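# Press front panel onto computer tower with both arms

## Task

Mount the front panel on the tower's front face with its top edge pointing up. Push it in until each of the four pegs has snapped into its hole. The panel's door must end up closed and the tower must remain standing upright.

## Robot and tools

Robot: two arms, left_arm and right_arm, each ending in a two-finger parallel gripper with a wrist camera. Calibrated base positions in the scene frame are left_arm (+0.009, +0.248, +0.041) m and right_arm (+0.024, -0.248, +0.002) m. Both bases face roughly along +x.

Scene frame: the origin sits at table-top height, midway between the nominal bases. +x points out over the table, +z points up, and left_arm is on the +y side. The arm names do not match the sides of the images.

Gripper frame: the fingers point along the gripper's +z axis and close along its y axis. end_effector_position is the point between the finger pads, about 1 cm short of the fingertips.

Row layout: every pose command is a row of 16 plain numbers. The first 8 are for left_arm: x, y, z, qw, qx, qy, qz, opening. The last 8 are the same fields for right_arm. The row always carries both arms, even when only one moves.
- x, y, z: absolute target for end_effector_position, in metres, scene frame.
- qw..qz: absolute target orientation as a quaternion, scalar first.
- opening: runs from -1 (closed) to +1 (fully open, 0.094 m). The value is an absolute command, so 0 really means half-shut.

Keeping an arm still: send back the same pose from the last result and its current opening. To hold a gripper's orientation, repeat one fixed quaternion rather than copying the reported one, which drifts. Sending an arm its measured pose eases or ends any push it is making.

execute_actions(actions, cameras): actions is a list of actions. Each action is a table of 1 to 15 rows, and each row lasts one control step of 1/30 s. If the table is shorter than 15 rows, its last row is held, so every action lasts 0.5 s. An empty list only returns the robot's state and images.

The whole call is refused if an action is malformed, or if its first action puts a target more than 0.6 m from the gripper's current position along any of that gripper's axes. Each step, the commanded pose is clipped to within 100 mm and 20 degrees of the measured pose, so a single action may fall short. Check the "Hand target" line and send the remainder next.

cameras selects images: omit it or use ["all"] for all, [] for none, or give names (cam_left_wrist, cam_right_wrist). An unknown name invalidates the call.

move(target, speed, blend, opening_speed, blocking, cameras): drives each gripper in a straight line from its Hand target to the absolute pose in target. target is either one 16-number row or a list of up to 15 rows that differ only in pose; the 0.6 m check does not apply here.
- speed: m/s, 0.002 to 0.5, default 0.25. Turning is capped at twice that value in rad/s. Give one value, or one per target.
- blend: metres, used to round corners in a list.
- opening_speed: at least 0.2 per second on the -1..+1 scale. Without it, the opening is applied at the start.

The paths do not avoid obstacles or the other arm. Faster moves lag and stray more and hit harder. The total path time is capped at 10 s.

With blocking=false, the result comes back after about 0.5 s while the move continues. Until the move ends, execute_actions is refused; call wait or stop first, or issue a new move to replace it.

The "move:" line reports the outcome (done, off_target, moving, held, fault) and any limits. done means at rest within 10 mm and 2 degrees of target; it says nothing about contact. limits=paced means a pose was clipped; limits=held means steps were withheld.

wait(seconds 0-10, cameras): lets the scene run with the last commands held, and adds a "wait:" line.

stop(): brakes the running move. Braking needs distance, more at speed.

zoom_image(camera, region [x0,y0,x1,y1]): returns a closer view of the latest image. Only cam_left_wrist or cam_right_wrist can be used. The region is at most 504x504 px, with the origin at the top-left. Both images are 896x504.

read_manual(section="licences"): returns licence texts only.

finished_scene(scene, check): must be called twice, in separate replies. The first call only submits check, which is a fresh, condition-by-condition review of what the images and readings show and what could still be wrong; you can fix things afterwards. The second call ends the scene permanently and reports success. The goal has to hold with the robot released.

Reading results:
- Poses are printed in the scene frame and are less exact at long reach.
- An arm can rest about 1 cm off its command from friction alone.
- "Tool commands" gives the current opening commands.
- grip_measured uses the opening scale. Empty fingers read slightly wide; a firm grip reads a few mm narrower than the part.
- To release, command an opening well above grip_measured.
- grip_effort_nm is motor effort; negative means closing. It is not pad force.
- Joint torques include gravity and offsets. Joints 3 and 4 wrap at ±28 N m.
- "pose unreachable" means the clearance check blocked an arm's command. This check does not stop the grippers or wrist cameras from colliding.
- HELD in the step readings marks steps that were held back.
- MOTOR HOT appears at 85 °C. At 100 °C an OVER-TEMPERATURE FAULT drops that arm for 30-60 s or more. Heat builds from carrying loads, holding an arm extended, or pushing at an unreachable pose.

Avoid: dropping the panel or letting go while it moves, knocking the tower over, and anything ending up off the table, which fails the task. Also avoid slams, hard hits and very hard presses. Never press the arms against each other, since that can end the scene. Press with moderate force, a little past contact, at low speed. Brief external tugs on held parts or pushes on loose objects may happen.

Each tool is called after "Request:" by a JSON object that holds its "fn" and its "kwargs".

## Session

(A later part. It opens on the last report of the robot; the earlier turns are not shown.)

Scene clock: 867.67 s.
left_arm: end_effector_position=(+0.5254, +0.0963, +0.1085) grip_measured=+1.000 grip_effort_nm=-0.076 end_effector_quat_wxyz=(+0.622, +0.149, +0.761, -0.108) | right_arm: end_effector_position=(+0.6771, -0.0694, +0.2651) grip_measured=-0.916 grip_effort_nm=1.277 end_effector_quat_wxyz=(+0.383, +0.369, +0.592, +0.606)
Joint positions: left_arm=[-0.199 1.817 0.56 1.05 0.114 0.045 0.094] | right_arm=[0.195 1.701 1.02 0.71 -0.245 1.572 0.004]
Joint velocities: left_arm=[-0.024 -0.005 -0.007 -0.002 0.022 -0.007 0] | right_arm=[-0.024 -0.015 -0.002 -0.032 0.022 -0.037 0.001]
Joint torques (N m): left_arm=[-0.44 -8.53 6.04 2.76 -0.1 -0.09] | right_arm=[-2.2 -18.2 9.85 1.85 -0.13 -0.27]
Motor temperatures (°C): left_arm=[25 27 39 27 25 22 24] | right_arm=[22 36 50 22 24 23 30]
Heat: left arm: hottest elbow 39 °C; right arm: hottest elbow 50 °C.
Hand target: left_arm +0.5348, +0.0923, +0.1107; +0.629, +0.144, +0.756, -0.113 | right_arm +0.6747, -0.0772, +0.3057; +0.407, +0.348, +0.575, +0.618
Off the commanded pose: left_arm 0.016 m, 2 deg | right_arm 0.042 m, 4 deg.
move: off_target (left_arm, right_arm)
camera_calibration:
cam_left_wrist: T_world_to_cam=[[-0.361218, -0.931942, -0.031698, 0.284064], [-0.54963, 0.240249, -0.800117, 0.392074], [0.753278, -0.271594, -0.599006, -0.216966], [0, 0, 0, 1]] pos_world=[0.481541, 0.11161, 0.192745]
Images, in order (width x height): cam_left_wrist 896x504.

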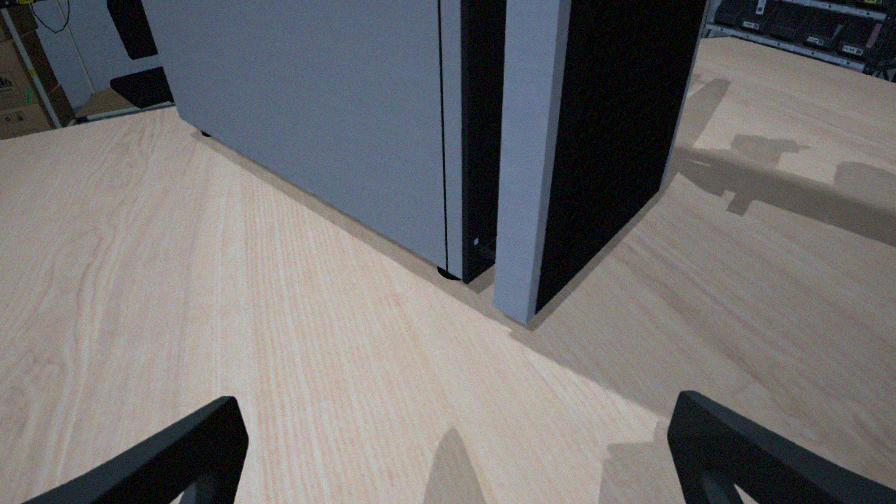

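Good view; the hole is visible as a small bright square.

Request:
{"fn": "zoom_image", "kwargs": {"camera": "cam_left_wrist", "region": [430, 190, 560, 340]}}

Scaled by 3.360 from the camera's 896x504 image, which has a finer 1280x720 frame.

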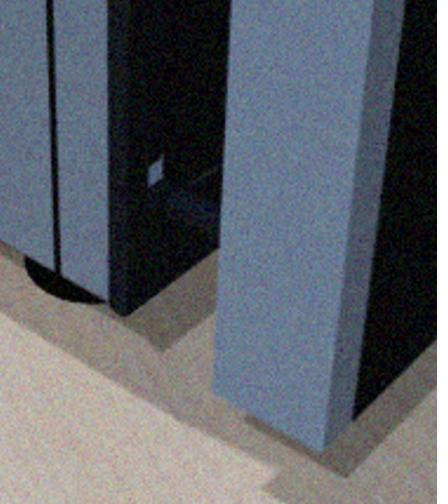

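Request:
{"fn": "zoom_image", "kwargs": {"camera": "cam_left_wrist", "region": [465, 220, 505, 265]}}

Scaled by 11.200 from the camera's 896x504 image, which has a finer 1280x720 frame.

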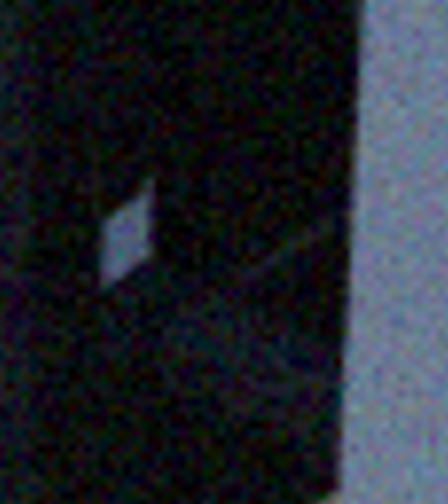

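Request:
{"fn": "move", "kwargs": {"target": [0.535,0.0925,0.1105,0.632,0.1396,0.7532,-0.1171,1,0.679,-0.090,0.3065,0.4071,0.3479,0.5753,0.6184,0], "speed": 0.05, "cameras": ["cam_left_wrist"]}}

Request:
{"fn": "zoom_image", "kwargs": {"camera": "cam_left_wrist", "region": [430, 190, 560, 340]}}

Request:
{"fn": "zoom_image", "kwargs": {"camera": "cam_left_wrist", "region": [465, 220, 505, 265]}}

Scene clock: 898.37 s.
left_arm: end_effector_position=(+0.5261, +0.0961, +0.1100) grip_measured=+1.000 grip_effort_nm=-0.066 end_effector_quat_wxyz=(+0.626, +0.144, +0.758, -0.112) | right_arm: end_effector_position=(+0.6798, -0.0829, +0.2651) grip_measured=-0.916 grip_effort_nm=1.272 end_effector_quat_wxyz=(+0.383, +0.369, +0.592, +0.606)
Joint positions: left_arm=[-0.199 1.823 0.56 1.069 0.114 0.033 0.094] | right_arm=[0.168 1.701 1.02 0.71 -0.27 1.572 0.004]
Joint velocities: left_arm=[-0.015 -0.005 -0.007 -0.012 -0.037 0.037 0] | right_arm=[-0.015 -0.005 -0.022 -0.007 -0.051 -0.022 0]
Joint torques (N m): left_arm=[-0.21 -8.41 5.82 2.78 -0.01 -0.11] | right_arm=[-1.79 -17.61 10.26 1.84 -0.09 -0.21]
Motor temperatures (°C): left_arm=[25 27 37 27 24 22 24] | right_arm=[22 37 47 22 24 23 30]
Heat: left arm: hottest elbow 37 °C; right arm: hottest elbow 47 °C.
Hand target: left_arm +0.5348, +0.0926, +0.1106; +0.632, +0.140, +0.753, -0.117 | right_arm +0.6785, -0.0898, +0.3059; +0.407, +0.348, +0.575, +0.619
Off the commanded pose: left_arm 0.010 m, 1 deg | right_arm 0.042 m, 4 deg.
move: off_target (right_arm)
camera_calibration:
cam_left_wrist: T_world_to_cam=[[-0.358813, -0.933158, -0.0216562, 0.281942], [-0.543399, 0.227697, -0.808005, 0.392455], [0.758927, -0.278155, -0.588778, -0.220102], [0, 0, 0, 1]] pos_world=[0.481465, 0.112513, 0.19362]
Images, in order (width x height): cam_left_wrist 896x504.

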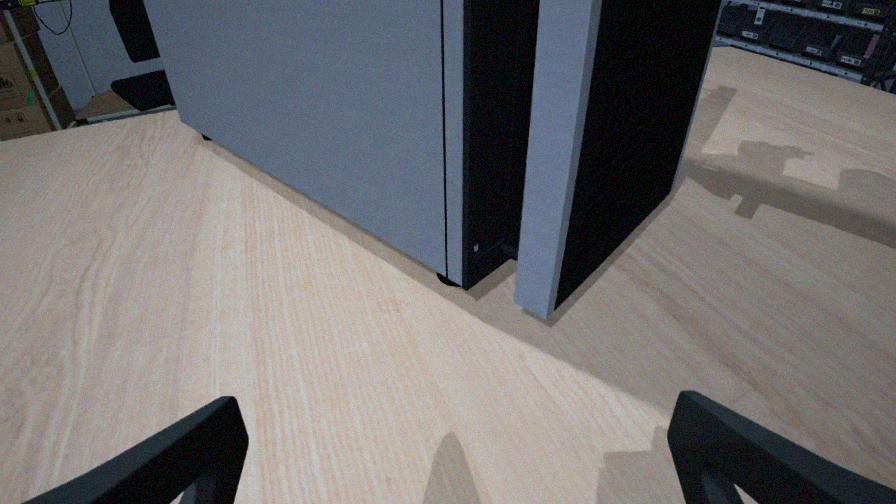

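Scaled by 3.360 from the camera's 896x504 image, which has a finer 1280x720 frame.

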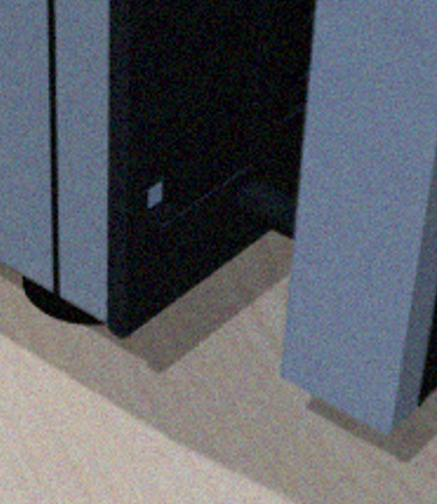

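Scaled by 11.200 from the camera's 896x504 image, which has a finer 1280x720 frame.

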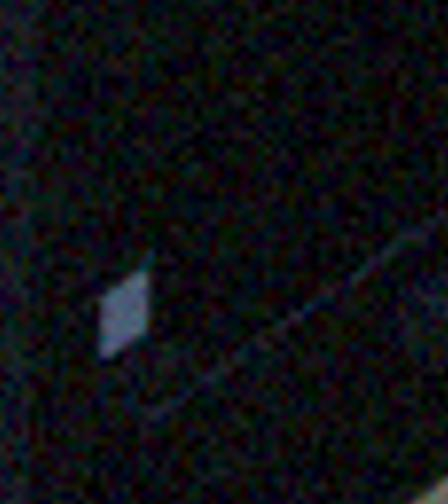

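Request:
{"fn": "move", "kwargs": {"target": [0.535,0.0925,0.1105,0.632,0.1396,0.7532,-0.1171,1,0.692,-0.067,0.303,0.4071,0.3479,0.5753,0.6184,0], "speed": 0.03, "cameras": ["cam_left_wrist"]}}

Request:
{"fn": "zoom_image", "kwargs": {"camera": "cam_left_wrist", "region": [430, 190, 560, 340]}}

Request:
{"fn": "zoom_image", "kwargs": {"camera": "cam_left_wrist", "region": [465, 220, 515, 270]}}

Scene clock: 913.53 s.
left_arm: end_effector_position=(+0.5261, +0.0961, +0.1101) grip_measured=+1.000 grip_effort_nm=-0.071 end_effector_quat_wxyz=(+0.626, +0.144, +0.758, -0.112) | right_arm: end_effector_position=(+0.6801, -0.0766, +0.2594) grip_measured=-0.916 grip_effort_nm=1.282 end_effector_quat_wxyz=(+0.385, +0.376, +0.592, +0.600)
Joint positions: left_arm=[-0.199 1.823 0.56 1.069 0.114 0.032 0.094] | right_arm=[0.185 1.708 1.02 0.705 -0.239 1.571 0.004]
Joint velocities: left_arm=[-0.005 -0.005 0.007 0.002 0.007 0.007 0] | right_arm=[-0.015 -0.005 0.002 0.017 0.037 0.007 0.001]
Joint torques (N m): left_arm=[-0.32 -8.59 5.86 2.77 -0.02 -0.1] | right_arm=[-0.73 -15.56 13.97 1.94 0.16 -0.26]
Motor temperatures (°C): left_arm=[25 27 36 27 24 22 24] | right_arm=[22 37 47 22 24 23 30]
Heat: left arm: hottest elbow 36 °C; right arm: hottest elbow 47 °C.
Hand target: left_arm +0.5348, +0.0927, +0.1105; +0.632, +0.140, +0.753, -0.117 | right_arm +0.6890, -0.0678, +0.3030; +0.407, +0.348, +0.575, +0.619
Off the commanded pose: left_arm 0.010 m, 1 deg | right_arm 0.046 m, 5 deg.
move: off_target (right_arm)
camera_calibration:
cam_left_wrist: T_world_to_cam=[[-0.358675, -0.933227, -0.0209524, 0.281803], [-0.54335, 0.226976, -0.808241, 0.392608], [0.759028, -0.278511, -0.588479, -0.220114], [0, 0, 0, 1]] pos_world=[0.481472, 0.112569, 0.193694]
Images, in order (width x height): cam_left_wrist 896x504.

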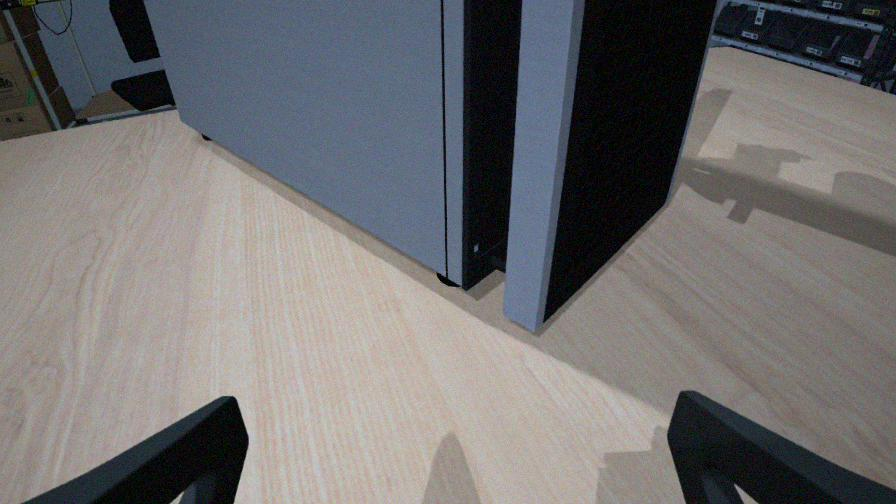

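Scaled by 3.360 from the camera's 896x504 image, which has a finer 1280x720 frame.

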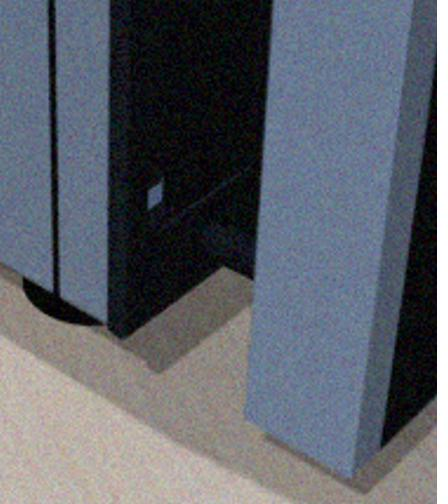

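Scaled by 10.080 from the camera's 896x504 image, which has a finer 1280x720 frame.

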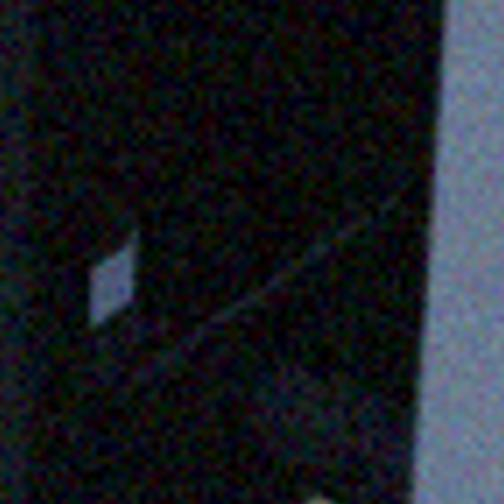

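Request:
{"fn": "move", "kwargs": {"target": [0.535,0.0925,0.1105,0.632,0.1396,0.7532,-0.1171,1,0.699,-0.065,0.3055,0.4071,0.3479,0.5753,0.6184,0], "speed": 0.03, "cameras": ["cam_left_wrist"]}}

Request:
{"fn": "zoom_image", "kwargs": {"camera": "cam_left_wrist", "region": [430, 190, 560, 340]}}

Request:
{"fn": "zoom_image", "kwargs": {"camera": "cam_left_wrist", "region": [465, 220, 515, 270]}}

Scene clock: 924.07 s.
left_arm: end_effector_position=(+0.5261, +0.0961, +0.1101) grip_measured=+1.000 grip_effort_nm=-0.071 end_effector_quat_wxyz=(+0.626, +0.144, +0.758, -0.112) | right_arm: end_effector_position=(+0.6825, -0.0759, +0.2579) grip_measured=-0.914 grip_effort_nm=1.277 end_effector_quat_wxyz=(+0.384, +0.377, +0.594, +0.598)
Joint positions: left_arm=[-0.199 1.823 0.56 1.069 0.114 0.032 0.094] | right_arm=[0.186 1.714 1.027 0.697 -0.237 1.568 0.004]
Joint velocities: left_arm=[-0.015 -0.005 0.002 0.007 -0.022 -0.066 0] | right_arm=[0.005 -0.005 0.002 -0.002 -0.066 0.022 -0.001]
Joint torques (N m): left_arm=[-0.21 -8.59 5.89 2.82 -0.03 -0.09] | right_arm=[-0.21 -15.68 15.12 1.76 0.13 -0.23]
Motor temperatures (°C): left_arm=[25 27 35 27 24 22 24] | right_arm=[22 35 48 22 24 23 30]
Heat: left arm: hottest elbow 35 °C; right arm: hottest elbow 48 °C.
Hand target: left_arm +0.5348, +0.0927, +0.1105; +0.632, +0.140, +0.753, -0.117 | right_arm +0.6950, -0.0662, +0.3054; +0.407, +0.349, +0.575, +0.619
Off the commanded pose: left_arm 0.010 m, 1 deg | right_arm 0.052 m, 5 deg.
move: off_target (right_arm)
camera_calibration:
cam_left_wrist: T_world_to_cam=[[-0.358675, -0.933227, -0.0209524, 0.281803], [-0.54335, 0.226976, -0.808241, 0.392608], [0.759028, -0.278511, -0.588479, -0.220114], [0, 0, 0, 1]] pos_world=[0.481472, 0.112569, 0.193694]
Images, in order (width x height): cam_left_wrist 896x504.

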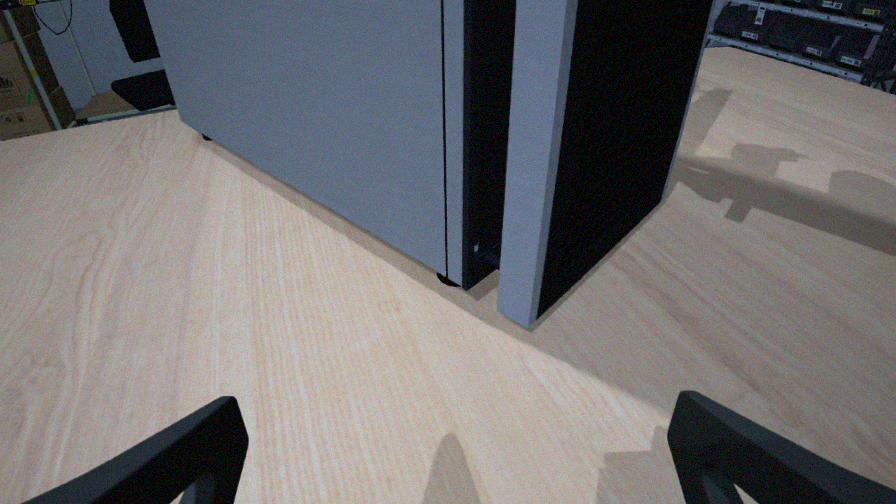

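Scaled by 3.360 from the camera's 896x504 image, which has a finer 1280x720 frame.

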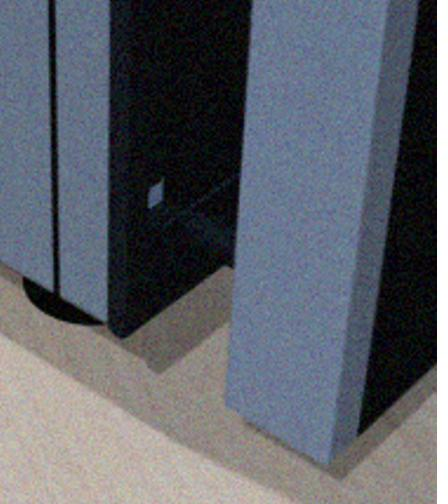

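Scaled by 10.080 from the camera's 896x504 image, which has a finer 1280x720 frame.

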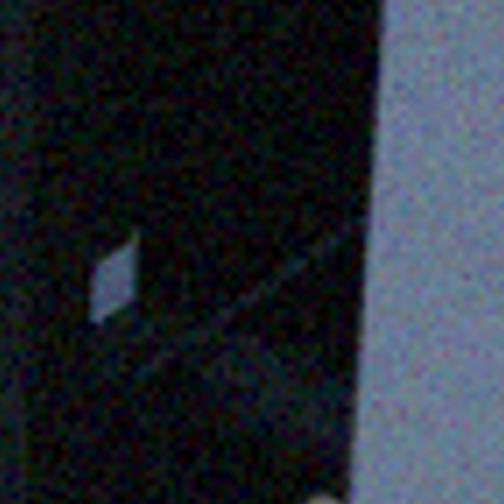

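Request:
{"fn": "move", "kwargs": {"target": [0.535,0.0925,0.1105,0.632,0.1396,0.7532,-0.1171,1,0.707,-0.0615,0.3075,0.4071,0.3479,0.5753,0.6184,0], "speed": 0.03, "cameras": ["cam_left_wrist"]}}

Request:
{"fn": "zoom_image", "kwargs": {"camera": "cam_left_wrist", "region": [430, 190, 560, 340]}}

Request:
{"fn": "zoom_image", "kwargs": {"camera": "cam_left_wrist", "region": [465, 220, 515, 270]}}

Scene clock: 950.80 s.
left_arm: end_effector_position=(+0.5260, +0.0961, +0.1099) grip_measured=+1.000 grip_effort_nm=-0.066 end_effector_quat_wxyz=(+0.626, +0.144, +0.758, -0.112) | right_arm: end_effector_position=(+0.6831, -0.0754, +0.2578) grip_measured=-0.914 grip_effort_nm=1.282 end_effector_quat_wxyz=(+0.384, +0.378, +0.595, +0.597)
Joint positions: left_arm=[-0.199 1.823 0.56 1.069 0.114 0.032 0.094] | right_arm=[0.187 1.714 1.03 0.691 -0.235 1.567 0.004]
Joint velocities: left_arm=[-0.005 0.005 -0.002 0.012 -0.037 0.007 0] | right_arm=[0.005 -0.005 -0.002 -0.002 0.022 0.051 0]
Joint torques (N m): left_arm=[-0.26 -8.29 5.89 2.77 -0.02 -0.1] | right_arm=[-0.32 -15.03 17.07 1.37 0.14 -0.24]
Motor temperatures (°C): left_arm=[25 27 35 27 24 22 24] | right_arm=[22 34 48 22 24 23 30]
Heat: left arm: hottest elbow 35 °C; right arm: hottest elbow 48 °C.
Hand target: left_arm +0.5347, +0.0927, +0.1103; +0.632, +0.140, +0.753, -0.117 | right_arm +0.7010, -0.0628, +0.3076; +0.407, +0.348, +0.575, +0.619
Off the commanded pose: left_arm 0.010 m, 1 deg | right_arm 0.057 m, 5 deg.
move: off_target (right_arm)
camera_calibration:
cam_left_wrist: T_world_to_cam=[[-0.358683, -0.933225, -0.0209075, 0.281795], [-0.543648, 0.227052, -0.808018, 0.392561], [0.75881, -0.278456, -0.588786, -0.220069], [0, 0, 0, 1]] pos_world=[0.48148, 0.112567, 0.193515]
Images, in order (width x height): cam_left_wrist 896x504.

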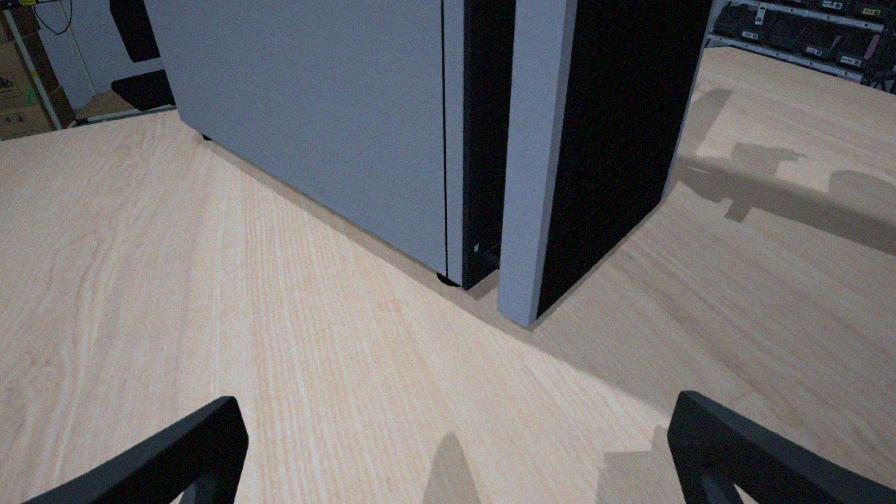

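Scaled by 3.360 from the camera's 896x504 image, which has a finer 1280x720 frame.

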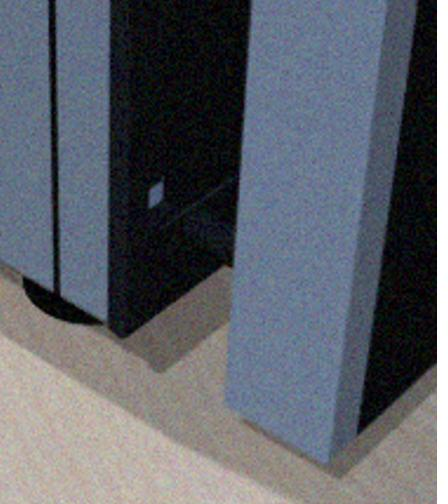

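Scaled by 10.080 from the camera's 896x504 image, which has a finer 1280x720 frame.

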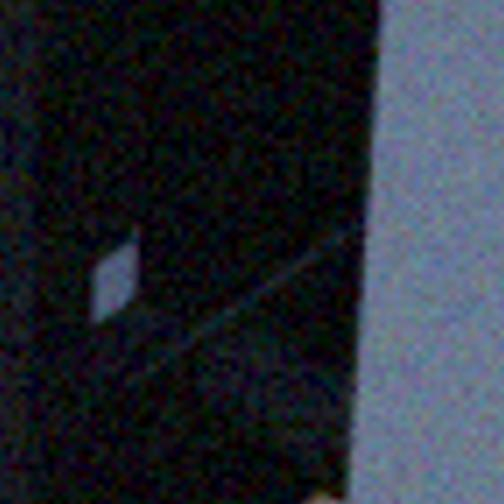

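Request:
{"fn": "move", "kwargs": {"target": [0.535,0.0925,0.42,0.632,0.1396,0.7532,-0.1171,1,0.707,-0.0615,0.3075,0.4071,0.3479,0.5753,0.6184,0], "speed": 0.15, "cameras": ["cam_left_wrist"]}}

Request:
{"fn": "zoom_image", "kwargs": {"camera": "cam_left_wrist", "region": [430, 150, 590, 310]}}

Scene clock: 967.77 s.
left_arm: end_effector_position=(+0.5341, +0.0941, +0.3869) grip_measured=+1.000 grip_effort_nm=-0.076 end_effector_quat_wxyz=(+0.616, +0.144, +0.766, -0.112) | right_arm: end_effector_position=(+0.6831, -0.0754, +0.2578) grip_measured=-0.914 grip_effort_nm=1.282 end_effector_quat_wxyz=(+0.384, +0.378, +0.595, +0.597)
Joint positions: left_arm=[-0.199 1.182 0.897 0.066 0.114 0.032 0.094] | right_arm=[0.187 1.714 1.03 0.691 -0.235 1.567 0.004]
Joint velocities: left_arm=[-0.005 -0.005 0.007 0.017 -0.007 0.037 0] | right_arm=[-0.005 -0.015 -0.002 0.007 0.051 0.022 0]
Joint torques (N m): left_arm=[-0.09 -7.71 13.09 1.78 -0.01 -0.09] | right_arm=[-0.44 -14.62 17.21 1.57 0.2 -0.21]
Motor temperatures (°C): left_arm=[25 27 35 27 24 22 24] | right_arm=[22 33 50 22 24 23 30]
Heat: left arm: hottest elbow 35 °C; right arm: hottest elbow 50 °C.
Hand target: left_arm +0.5396, +0.0915, +0.4166; +0.632, +0.140, +0.753, -0.117 | right_arm +0.7010, -0.0630, +0.3076; +0.407, +0.349, +0.574, +0.619
Off the commanded pose: left_arm 0.033 m, 2 deg | right_arm 0.057 m, 5 deg.
move: off_target (left_arm, right_arm)
camera_calibration:
cam_left_wrist: T_world_to_cam=[[-0.359082, -0.933141, -0.0175633, 0.287479], [-0.563309, 0.231695, -0.793096, 0.625543], [0.744139, -0.274893, -0.608844, -0.0484012], [0, 0, 0, 1]] pos_world=[0.49162, 0.110018, 0.471696]
Images, in order (width x height): cam_left_wrist 896x504.

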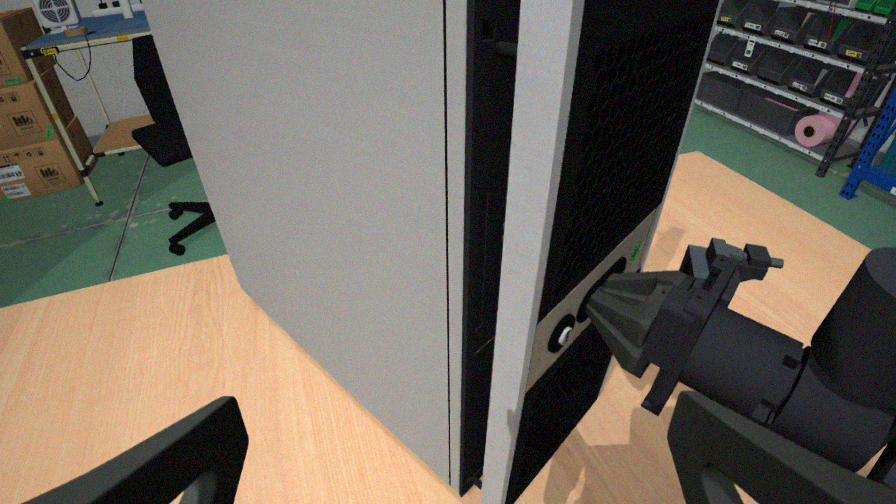

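Scaled by 3.150 from the camera's 896x504 image, which has a finer 1280x720 frame.

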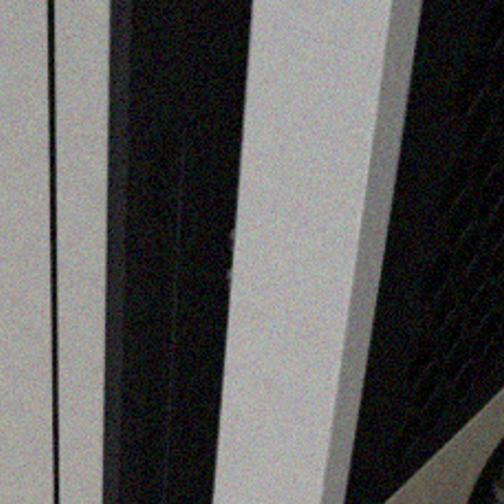

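Request:
{"fn": "zoom_image", "kwargs": {"camera": "cam_left_wrist", "region": [460, 0, 530, 70]}}

Request:
{"fn": "zoom_image", "kwargs": {"camera": "cam_left_wrist", "region": [440, 440, 510, 504]}}

Scaled by 7.200 from the camera's 896x504 image, which has a finer 1280x720 frame.

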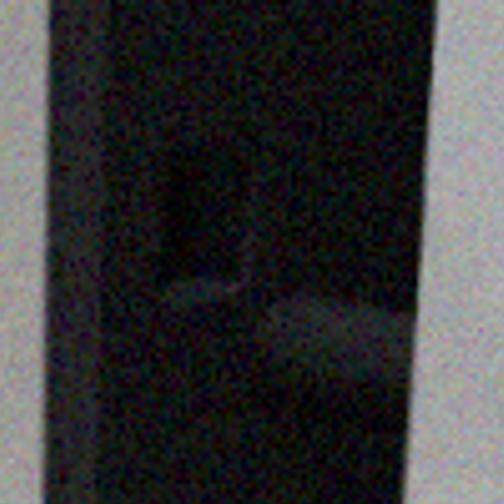

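Scaled by 7.200 from the camera's 896x504 image, which has a finer 1280x720 frame.

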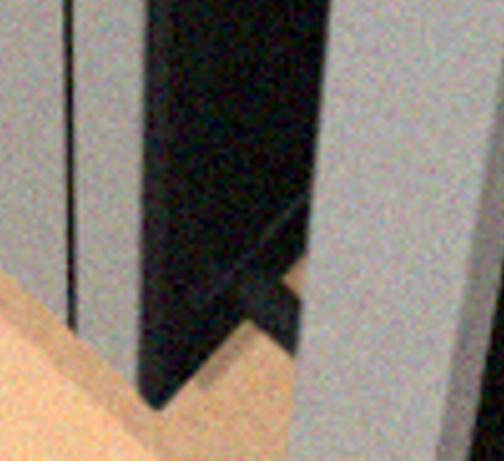

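Request:
{"fn": "move", "kwargs": {"target": [0.535,0.0925,0.44,0.632,0.1396,0.7532,-0.1171,1,0.694,-0.0665,0.3155,0.4071,0.3479,0.5753,0.6184,0], "speed": 0.1, "cameras": ["cam_left_wrist"]}}

Request:
{"fn": "zoom_image", "kwargs": {"camera": "cam_left_wrist", "region": [450, 20, 530, 100]}}

Scene clock: 980.73 s.
left_arm: end_effector_position=(+0.5311, +0.0949, +0.4063) grip_measured=+1.000 grip_effort_nm=-0.071 end_effector_quat_wxyz=(+0.614, +0.144, +0.768, -0.112) | right_arm: end_effector_position=(+0.6827, -0.0754, +0.2577) grip_measured=-0.913 grip_effort_nm=1.282 end_effector_quat_wxyz=(+0.382, +0.379, +0.597, +0.595)
Joint positions: left_arm=[-0.199 1.158 0.935 -0.002 0.114 0.032 0.094] | right_arm=[0.187 1.71 1.03 0.68 -0.235 1.566 0.004]
Joint velocities: left_arm=[-0.005 0.005 0.012 -0.002 -0.037 -0.051 0] | right_arm=[-0.015 -0.005 0.012 -0.017 0.051 -0.051 0]
Joint torques (N m): left_arm=[-0.26 -7.77 13.35 1.8 -0.03 -0.11] | right_arm=[-0.85 -17.61 14.61 1.51 0 -0.19]
Motor temperatures (°C): left_arm=[25 27 37 27 24 22 24] | right_arm=[22 33 51 22 24 23 30]
Heat: left arm: hottest elbow 37 °C; right arm: hottest elbow 51 °C.
Hand target: left_arm +0.5344, +0.0927, +0.4396; +0.632, +0.139, +0.753, -0.117 | right_arm +0.6899, -0.0676, +0.3154; +0.407, +0.348, +0.575, +0.619
Off the commanded pose: left_arm 0.034 m, 3 deg | right_arm 0.060 m, 6 deg.
move: off_target (left_arm, right_arm)
camera_calibration:
cam_left_wrist: T_world_to_cam=[[-0.359184, -0.933115, -0.0168416, 0.287209], [-0.56799, 0.232884, -0.7894, 0.639923], [0.740523, -0.273974, -0.613648, -0.0303372], [0, 0, 0, 1]] pos_world=[0.489096, 0.11066, 0.491376]
Images, in order (width x height): cam_left_wrist 896x504.

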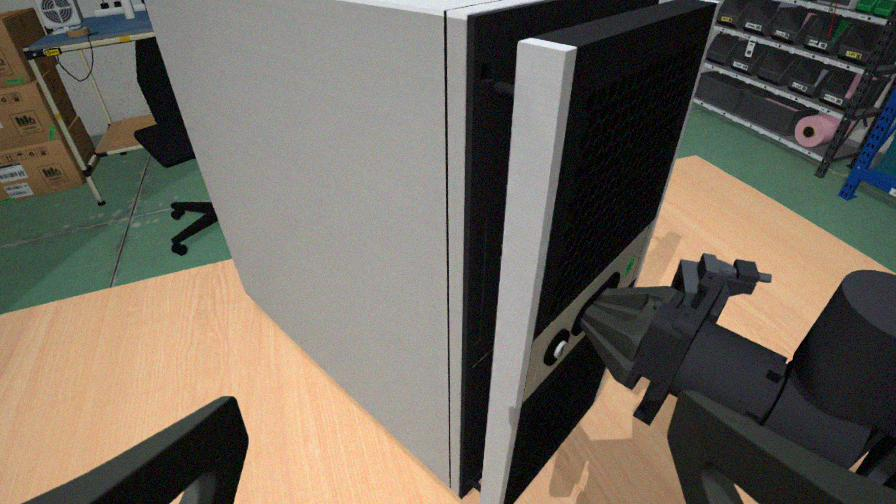

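Scaled by 6.300 from the camera's 896x504 image, which has a finer 1280x720 frame.

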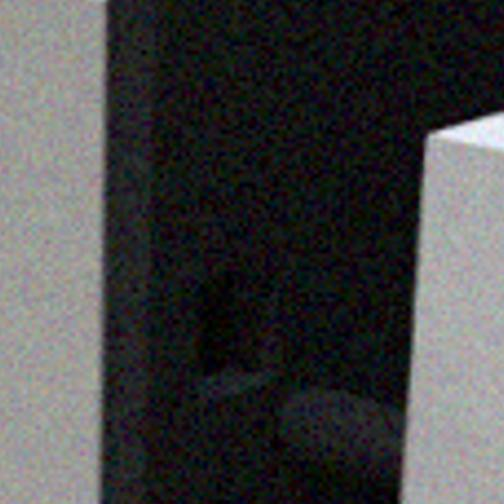

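Request:
{"fn": "move", "kwargs": {"target": [0.535,0.0925,0.44,0.632,0.1396,0.7532,-0.1171,1,0.688,-0.066,0.322,0.4071,0.3479,0.5753,0.6184,0], "speed": 0.05, "cameras": ["cam_left_wrist"]}}

Request:
{"fn": "zoom_image", "kwargs": {"camera": "cam_left_wrist", "region": [450, 20, 530, 100]}}

Request:
{"fn": "zoom_image", "kwargs": {"camera": "cam_left_wrist", "region": [440, 440, 510, 504]}}

Scene clock: 989.80 s.
left_arm: end_effector_position=(+0.5311, +0.0949, +0.4062) grip_measured=+1.000 grip_effort_nm=-0.076 end_effector_quat_wxyz=(+0.614, +0.144, +0.768, -0.112) | right_arm: end_effector_position=(+0.6817, -0.0756, +0.2584) grip_measured=-0.912 grip_effort_nm=1.277 end_effector_quat_wxyz=(+0.380, +0.382, +0.599, +0.592)
Joint positions: left_arm=[-0.199 1.158 0.935 -0.002 0.114 0.032 0.094] | right_arm=[0.187 1.703 1.03 0.663 -0.235 1.565 0.004]
Joint velocities: left_arm=[0.005 0.005 0.012 -0.002 -0.007 0.007 0] | right_arm=[-0.005 0.005 -0.027 -0.007 0.007 0.007 -0.001]
Joint torques (N m): left_arm=[-0.32 -7.71 13.24 1.89 -0.03 -0.07] | right_arm=[-0.67 -18.14 13.67 1.76 0.11 -0.2]
Motor temperatures (°C): left_arm=[25 27 39 27 24 22 24] | right_arm=[22 34 52 22 24 23 30]
Heat: left arm: hottest elbow 39 °C; right arm: hottest elbow 52 °C.
Hand target: left_arm +0.5341, +0.0928, +0.4396; +0.632, +0.139, +0.753, -0.117 | right_arm +0.6845, -0.0670, +0.3212; +0.407, +0.349, +0.574, +0.619
Off the commanded pose: left_arm 0.034 m, 3 deg | right_arm 0.065 m, 6 deg.
move: off_target (left_arm, right_arm)
camera_calibration:
cam_left_wrist: T_world_to_cam=[[-0.35919, -0.933113, -0.0167965, 0.28719], [-0.568282, 0.232958, -0.789168, 0.639892], [0.740296, -0.273916, -0.613947, -0.0301399], [0, 0, 0, 1]] pos_world=[0.489107, 0.110657, 0.491302]
Images, in order (width x height): cam_left_wrist 896x504.

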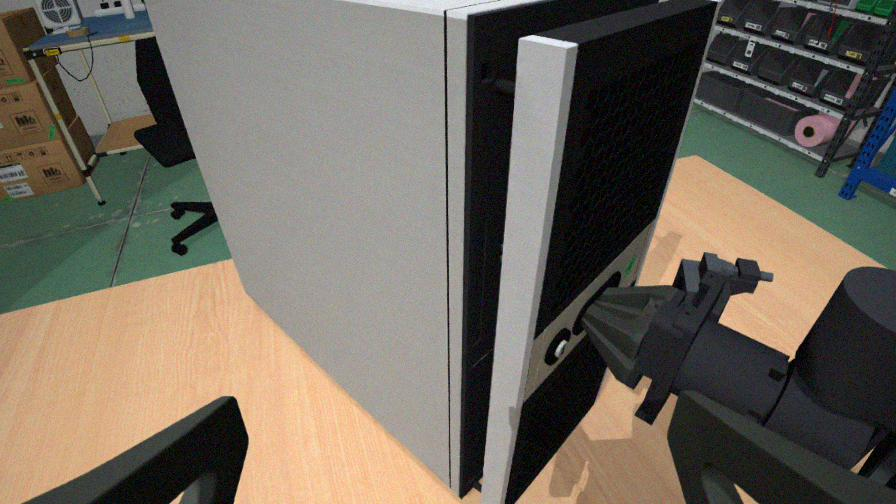

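Scaled by 6.300 from the camera's 896x504 image, which has a finer 1280x720 frame.

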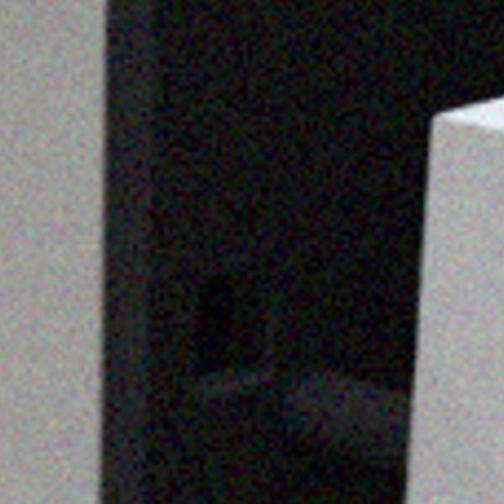

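Scaled by 7.200 from the camera's 896x504 image, which has a finer 1280x720 frame.

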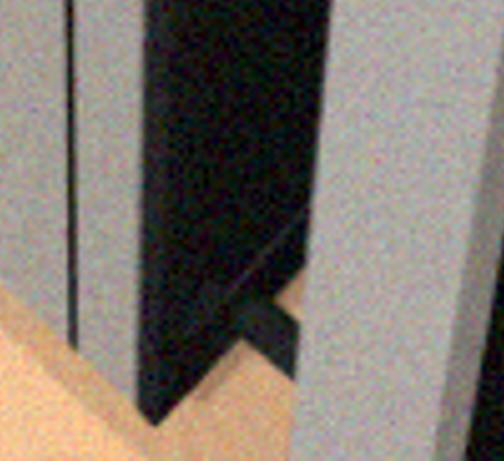

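Request:
{"fn": "move", "kwargs": {"target": [0.535,0.0925,0.44,0.632,0.1396,0.7532,-0.1171,1,0.688,-0.066,0.329,0.4071,0.3479,0.5753,0.6184,0], "speed": 0.05, "cameras": ["cam_left_wrist"]}}

Request:
{"fn": "zoom_image", "kwargs": {"camera": "cam_left_wrist", "region": [450, 20, 530, 100]}}

Request:
{"fn": "zoom_image", "kwargs": {"camera": "cam_left_wrist", "region": [440, 440, 510, 504]}}

Scene clock: 995.90 s.
left_arm: end_effector_position=(+0.5311, +0.0949, +0.4062) grip_measured=+1.000 grip_effort_nm=-0.076 end_effector_quat_wxyz=(+0.614, +0.144, +0.768, -0.112) | right_arm: end_effector_position=(+0.6801, -0.0760, +0.2619) grip_measured=-0.912 grip_effort_nm=1.277 end_effector_quat_wxyz=(+0.379, +0.383, +0.601, +0.591)
Joint positions: left_arm=[-0.199 1.158 0.935 -0.002 0.114 0.032 0.094] | right_arm=[0.187 1.69 1.03 0.644 -0.235 1.565 0.004]
Joint velocities: left_arm=[0.005 -0.015 -0.012 -0.012 -0.095 -0.051 0] | right_arm=[-0.005 -0.005 -0.002 0.002 -0.037 -0.022 0]
Joint torques (N m): left_arm=[-0.15 -7.71 13.24 1.84 -0.05 -0.07] | right_arm=[-0.73 -18.32 14.39 1.78 0.13 -0.15]
Motor temperatures (°C): left_arm=[25 27 40 27 24 22 24] | right_arm=[22 34 53 22 24 23 30]
Heat: left arm: hottest elbow 40 °C; right arm: hottest elbow 53 °C.
Hand target: left_arm +0.5341, +0.0928, +0.4396; +0.632, +0.139, +0.753, -0.117 | right_arm +0.6838, -0.0672, +0.3282; +0.407, +0.349, +0.574, +0.619
Off the commanded pose: left_arm 0.034 m, 3 deg | right_arm 0.068 m, 7 deg.
move: off_target (left_arm, right_arm)
camera_calibration:
cam_left_wrist: T_world_to_cam=[[-0.35919, -0.933113, -0.0167965, 0.28719], [-0.568282, 0.232958, -0.789168, 0.639892], [0.740296, -0.273916, -0.613947, -0.0301399], [0, 0, 0, 1]] pos_world=[0.489107, 0.110657, 0.491302]
Images, in order (width x height): cam_left_wrist 896x504.

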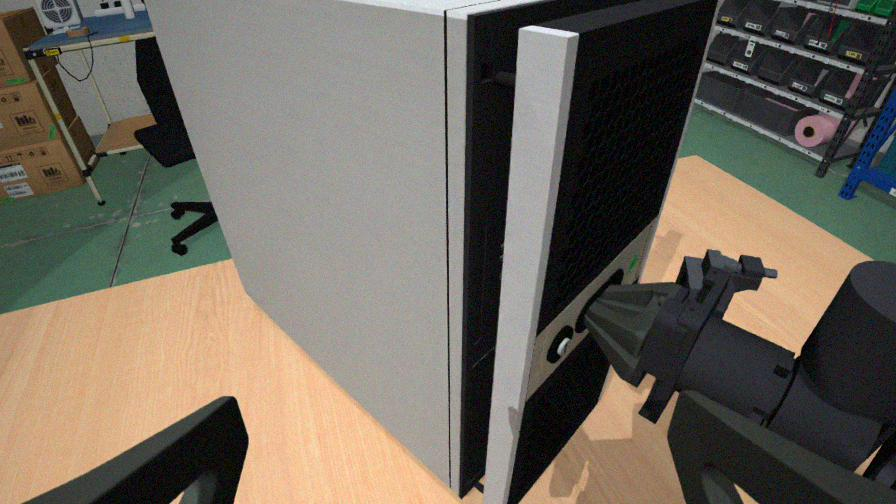

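Scaled by 6.300 from the camera's 896x504 image, which has a finer 1280x720 frame.

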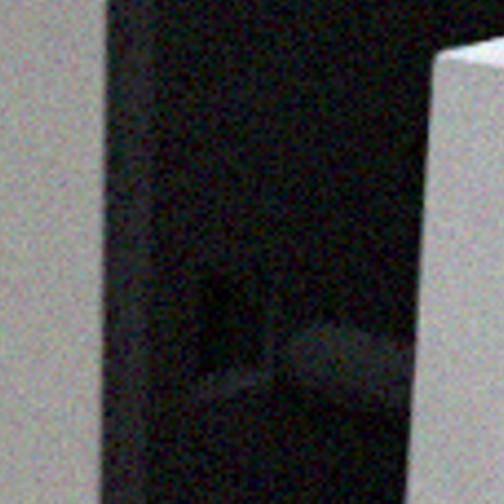

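Scaled by 7.200 from the camera's 896x504 image, which has a finer 1280x720 frame.

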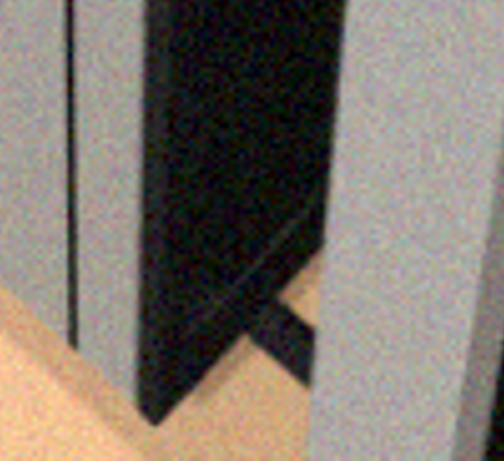

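Request:
{"fn": "move", "kwargs": {"target": [0.535,0.0925,0.44,0.632,0.1396,0.7532,-0.1171,1,0.684,-0.061,0.331,0.4101,0.3444,0.5699,0.6234,0], "speed": 0.05, "cameras": ["cam_left_wrist"]}}

Request:
{"fn": "zoom_image", "kwargs": {"camera": "cam_left_wrist", "region": [450, 20, 530, 100]}}

Request:
{"fn": "zoom_image", "kwargs": {"camera": "cam_left_wrist", "region": [440, 440, 510, 504]}}

Scene clock: 1020.27 s.
left_arm: end_effector_position=(+0.5311, +0.0949, +0.4062) grip_measured=+1.000 grip_effort_nm=-0.071 end_effector_quat_wxyz=(+0.614, +0.144, +0.768, -0.112) | right_arm: end_effector_position=(+0.6783, -0.0701, +0.2647) grip_measured=-0.912 grip_effort_nm=1.267 end_effector_quat_wxyz=(+0.379, +0.382, +0.600, +0.592)
Joint positions: left_arm=[-0.199 1.158 0.935 -0.002 0.114 0.032 0.094] | right_arm=[0.199 1.686 1.03 0.644 -0.225 1.565 0.004]
Joint velocities: left_arm=[-0.005 -0.015 -0.012 0.002 -0.066 -0.037 0] | right_arm=[-0.005 -0.015 -0.017 -0.017 -0.007 0.022 -0.001]
Joint torques (N m): left_arm=[-0.21 -7.59 13.23 1.88 -0.06 -0.08] | right_arm=[-0.5 -17.85 13.68 3 0.14 -0.16]
Motor temperatures (°C): left_arm=[25 28 44 27 24 22 24] | right_arm=[22 34 55 22 24 23 30]
Heat: left arm: hottest elbow 44 °C; right arm: hottest elbow 55 °C.
Hand target: left_arm +0.5341, +0.0928, +0.4396; +0.632, +0.139, +0.753, -0.117 | right_arm +0.6803, -0.0623, +0.3302; +0.410, +0.345, +0.569, +0.624
Off the commanded pose: left_arm 0.034 m, 3 deg | right_arm 0.067 m, 7 deg.
move: off_target (left_arm, right_arm)
camera_calibration:
cam_left_wrist: T_world_to_cam=[[-0.35919, -0.933113, -0.0167965, 0.28719], [-0.568282, 0.232958, -0.789168, 0.639892], [0.740296, -0.273916, -0.613947, -0.0301399], [0, 0, 0, 1]] pos_world=[0.489107, 0.110657, 0.491302]
Images, in order (width x height): cam_left_wrist 896x504.

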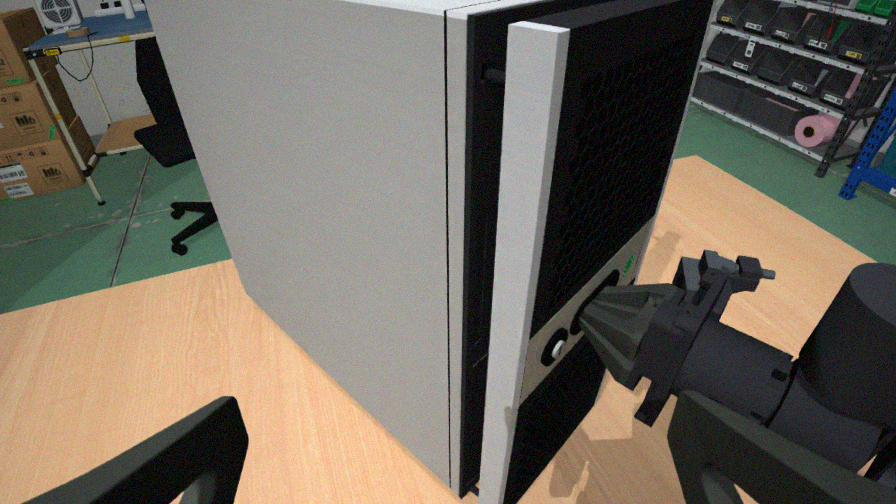

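Scaled by 6.300 from the camera's 896x504 image, which has a finer 1280x720 frame.

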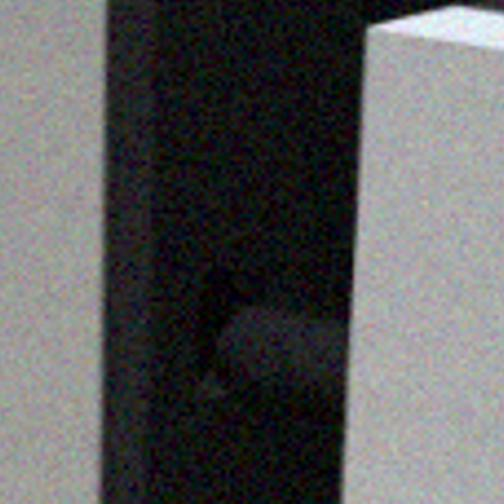

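Scaled by 7.200 from the camera's 896x504 image, which has a finer 1280x720 frame.

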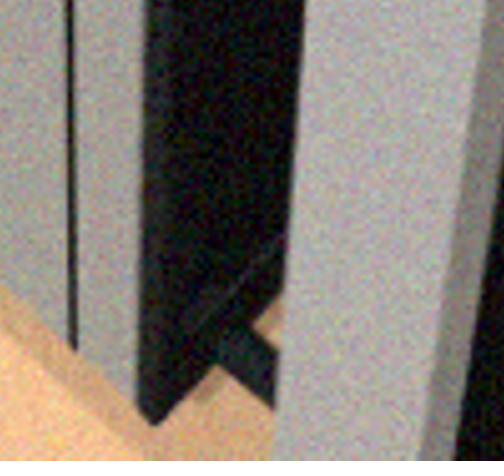

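Request:
{"fn": "move", "kwargs": {"target": [0.535,0.0925,0.44,0.632,0.1396,0.7532,-0.1171,1,0.695,-0.061,0.332,0.4101,0.3444,0.5699,0.6234,0], "speed": 0.03, "cameras": ["cam_left_wrist"]}}

Request:
{"fn": "zoom_image", "kwargs": {"camera": "cam_left_wrist", "region": [450, 20, 530, 100]}}

Request:
{"fn": "zoom_image", "kwargs": {"camera": "cam_left_wrist", "region": [440, 440, 510, 504]}}

Scene clock: 1029.90 s.
left_arm: end_effector_position=(+0.5311, +0.0949, +0.4062) grip_measured=+1.000 grip_effort_nm=-0.071 end_effector_quat_wxyz=(+0.614, +0.144, +0.768, -0.112) | right_arm: end_effector_position=(+0.6800, -0.0698, +0.2686) grip_measured=-0.912 grip_effort_nm=1.277 end_effector_quat_wxyz=(+0.381, +0.380, +0.598, +0.594)
Joint positions: left_arm=[-0.199 1.158 0.935 -0.002 0.114 0.032 0.094] | right_arm=[0.199 1.686 1.037 0.644 -0.225 1.565 0.004]
Joint velocities: left_arm=[0.005 -0.005 0.007 0.002 -0.051 -0.037 0] | right_arm=[-0.005 -0.005 -0.007 0.017 -0.022 0.007 -0.001]
Joint torques (N m): left_arm=[0.09 -7.82 13.24 1.8 -0.03 -0.08] | right_arm=[-0.79 -16.62 15.72 2.39 -0.02 -0.12]
Motor temperatures (°C): left_arm=[25 28 45 27 24 21 24] | right_arm=[22 35 55 23 24 23 30]
Heat: left arm: hottest elbow 45 °C; right arm: hottest elbow 55 °C.
Hand target: left_arm +0.5341, +0.0928, +0.4396; +0.632, +0.139, +0.753, -0.117 | right_arm +0.6896, -0.0624, +0.3315; +0.410, +0.345, +0.569, +0.624
Off the commanded pose: left_arm 0.034 m, 3 deg | right_arm 0.066 m, 7 deg.
move: off_target (left_arm, right_arm)
camera_calibration:
cam_left_wrist: T_world_to_cam=[[-0.35919, -0.933113, -0.0167965, 0.28719], [-0.568282, 0.232958, -0.789168, 0.639892], [0.740296, -0.273916, -0.613947, -0.0301399], [0, 0, 0, 1]] pos_world=[0.489107, 0.110657, 0.491302]
Images, in order (width x height): cam_left_wrist 896x504.

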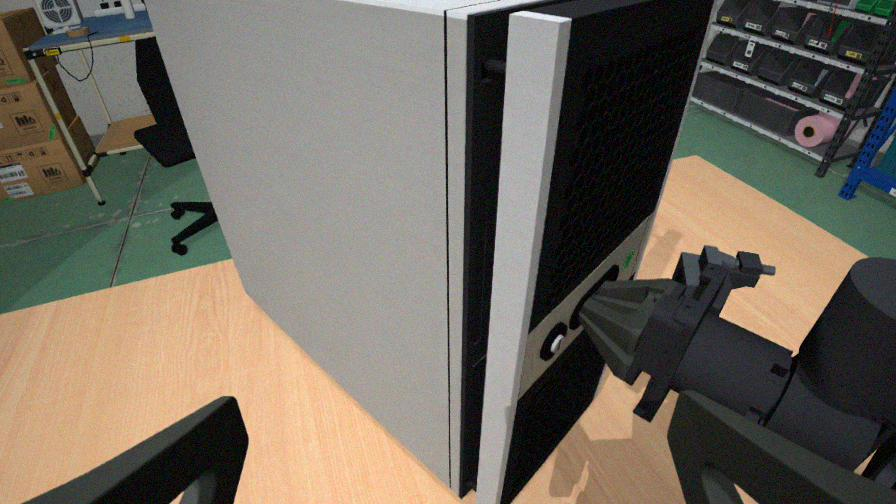

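Scaled by 6.300 from the camera's 896x504 image, which has a finer 1280x720 frame.

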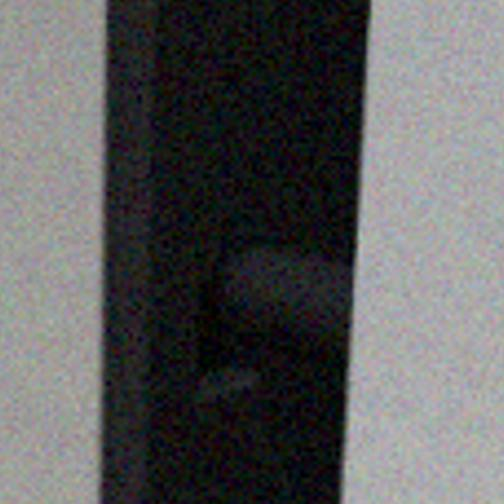

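Scaled by 7.200 from the camera's 896x504 image, which has a finer 1280x720 frame.

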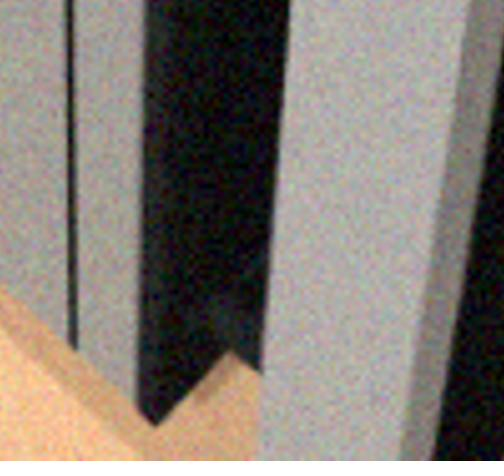

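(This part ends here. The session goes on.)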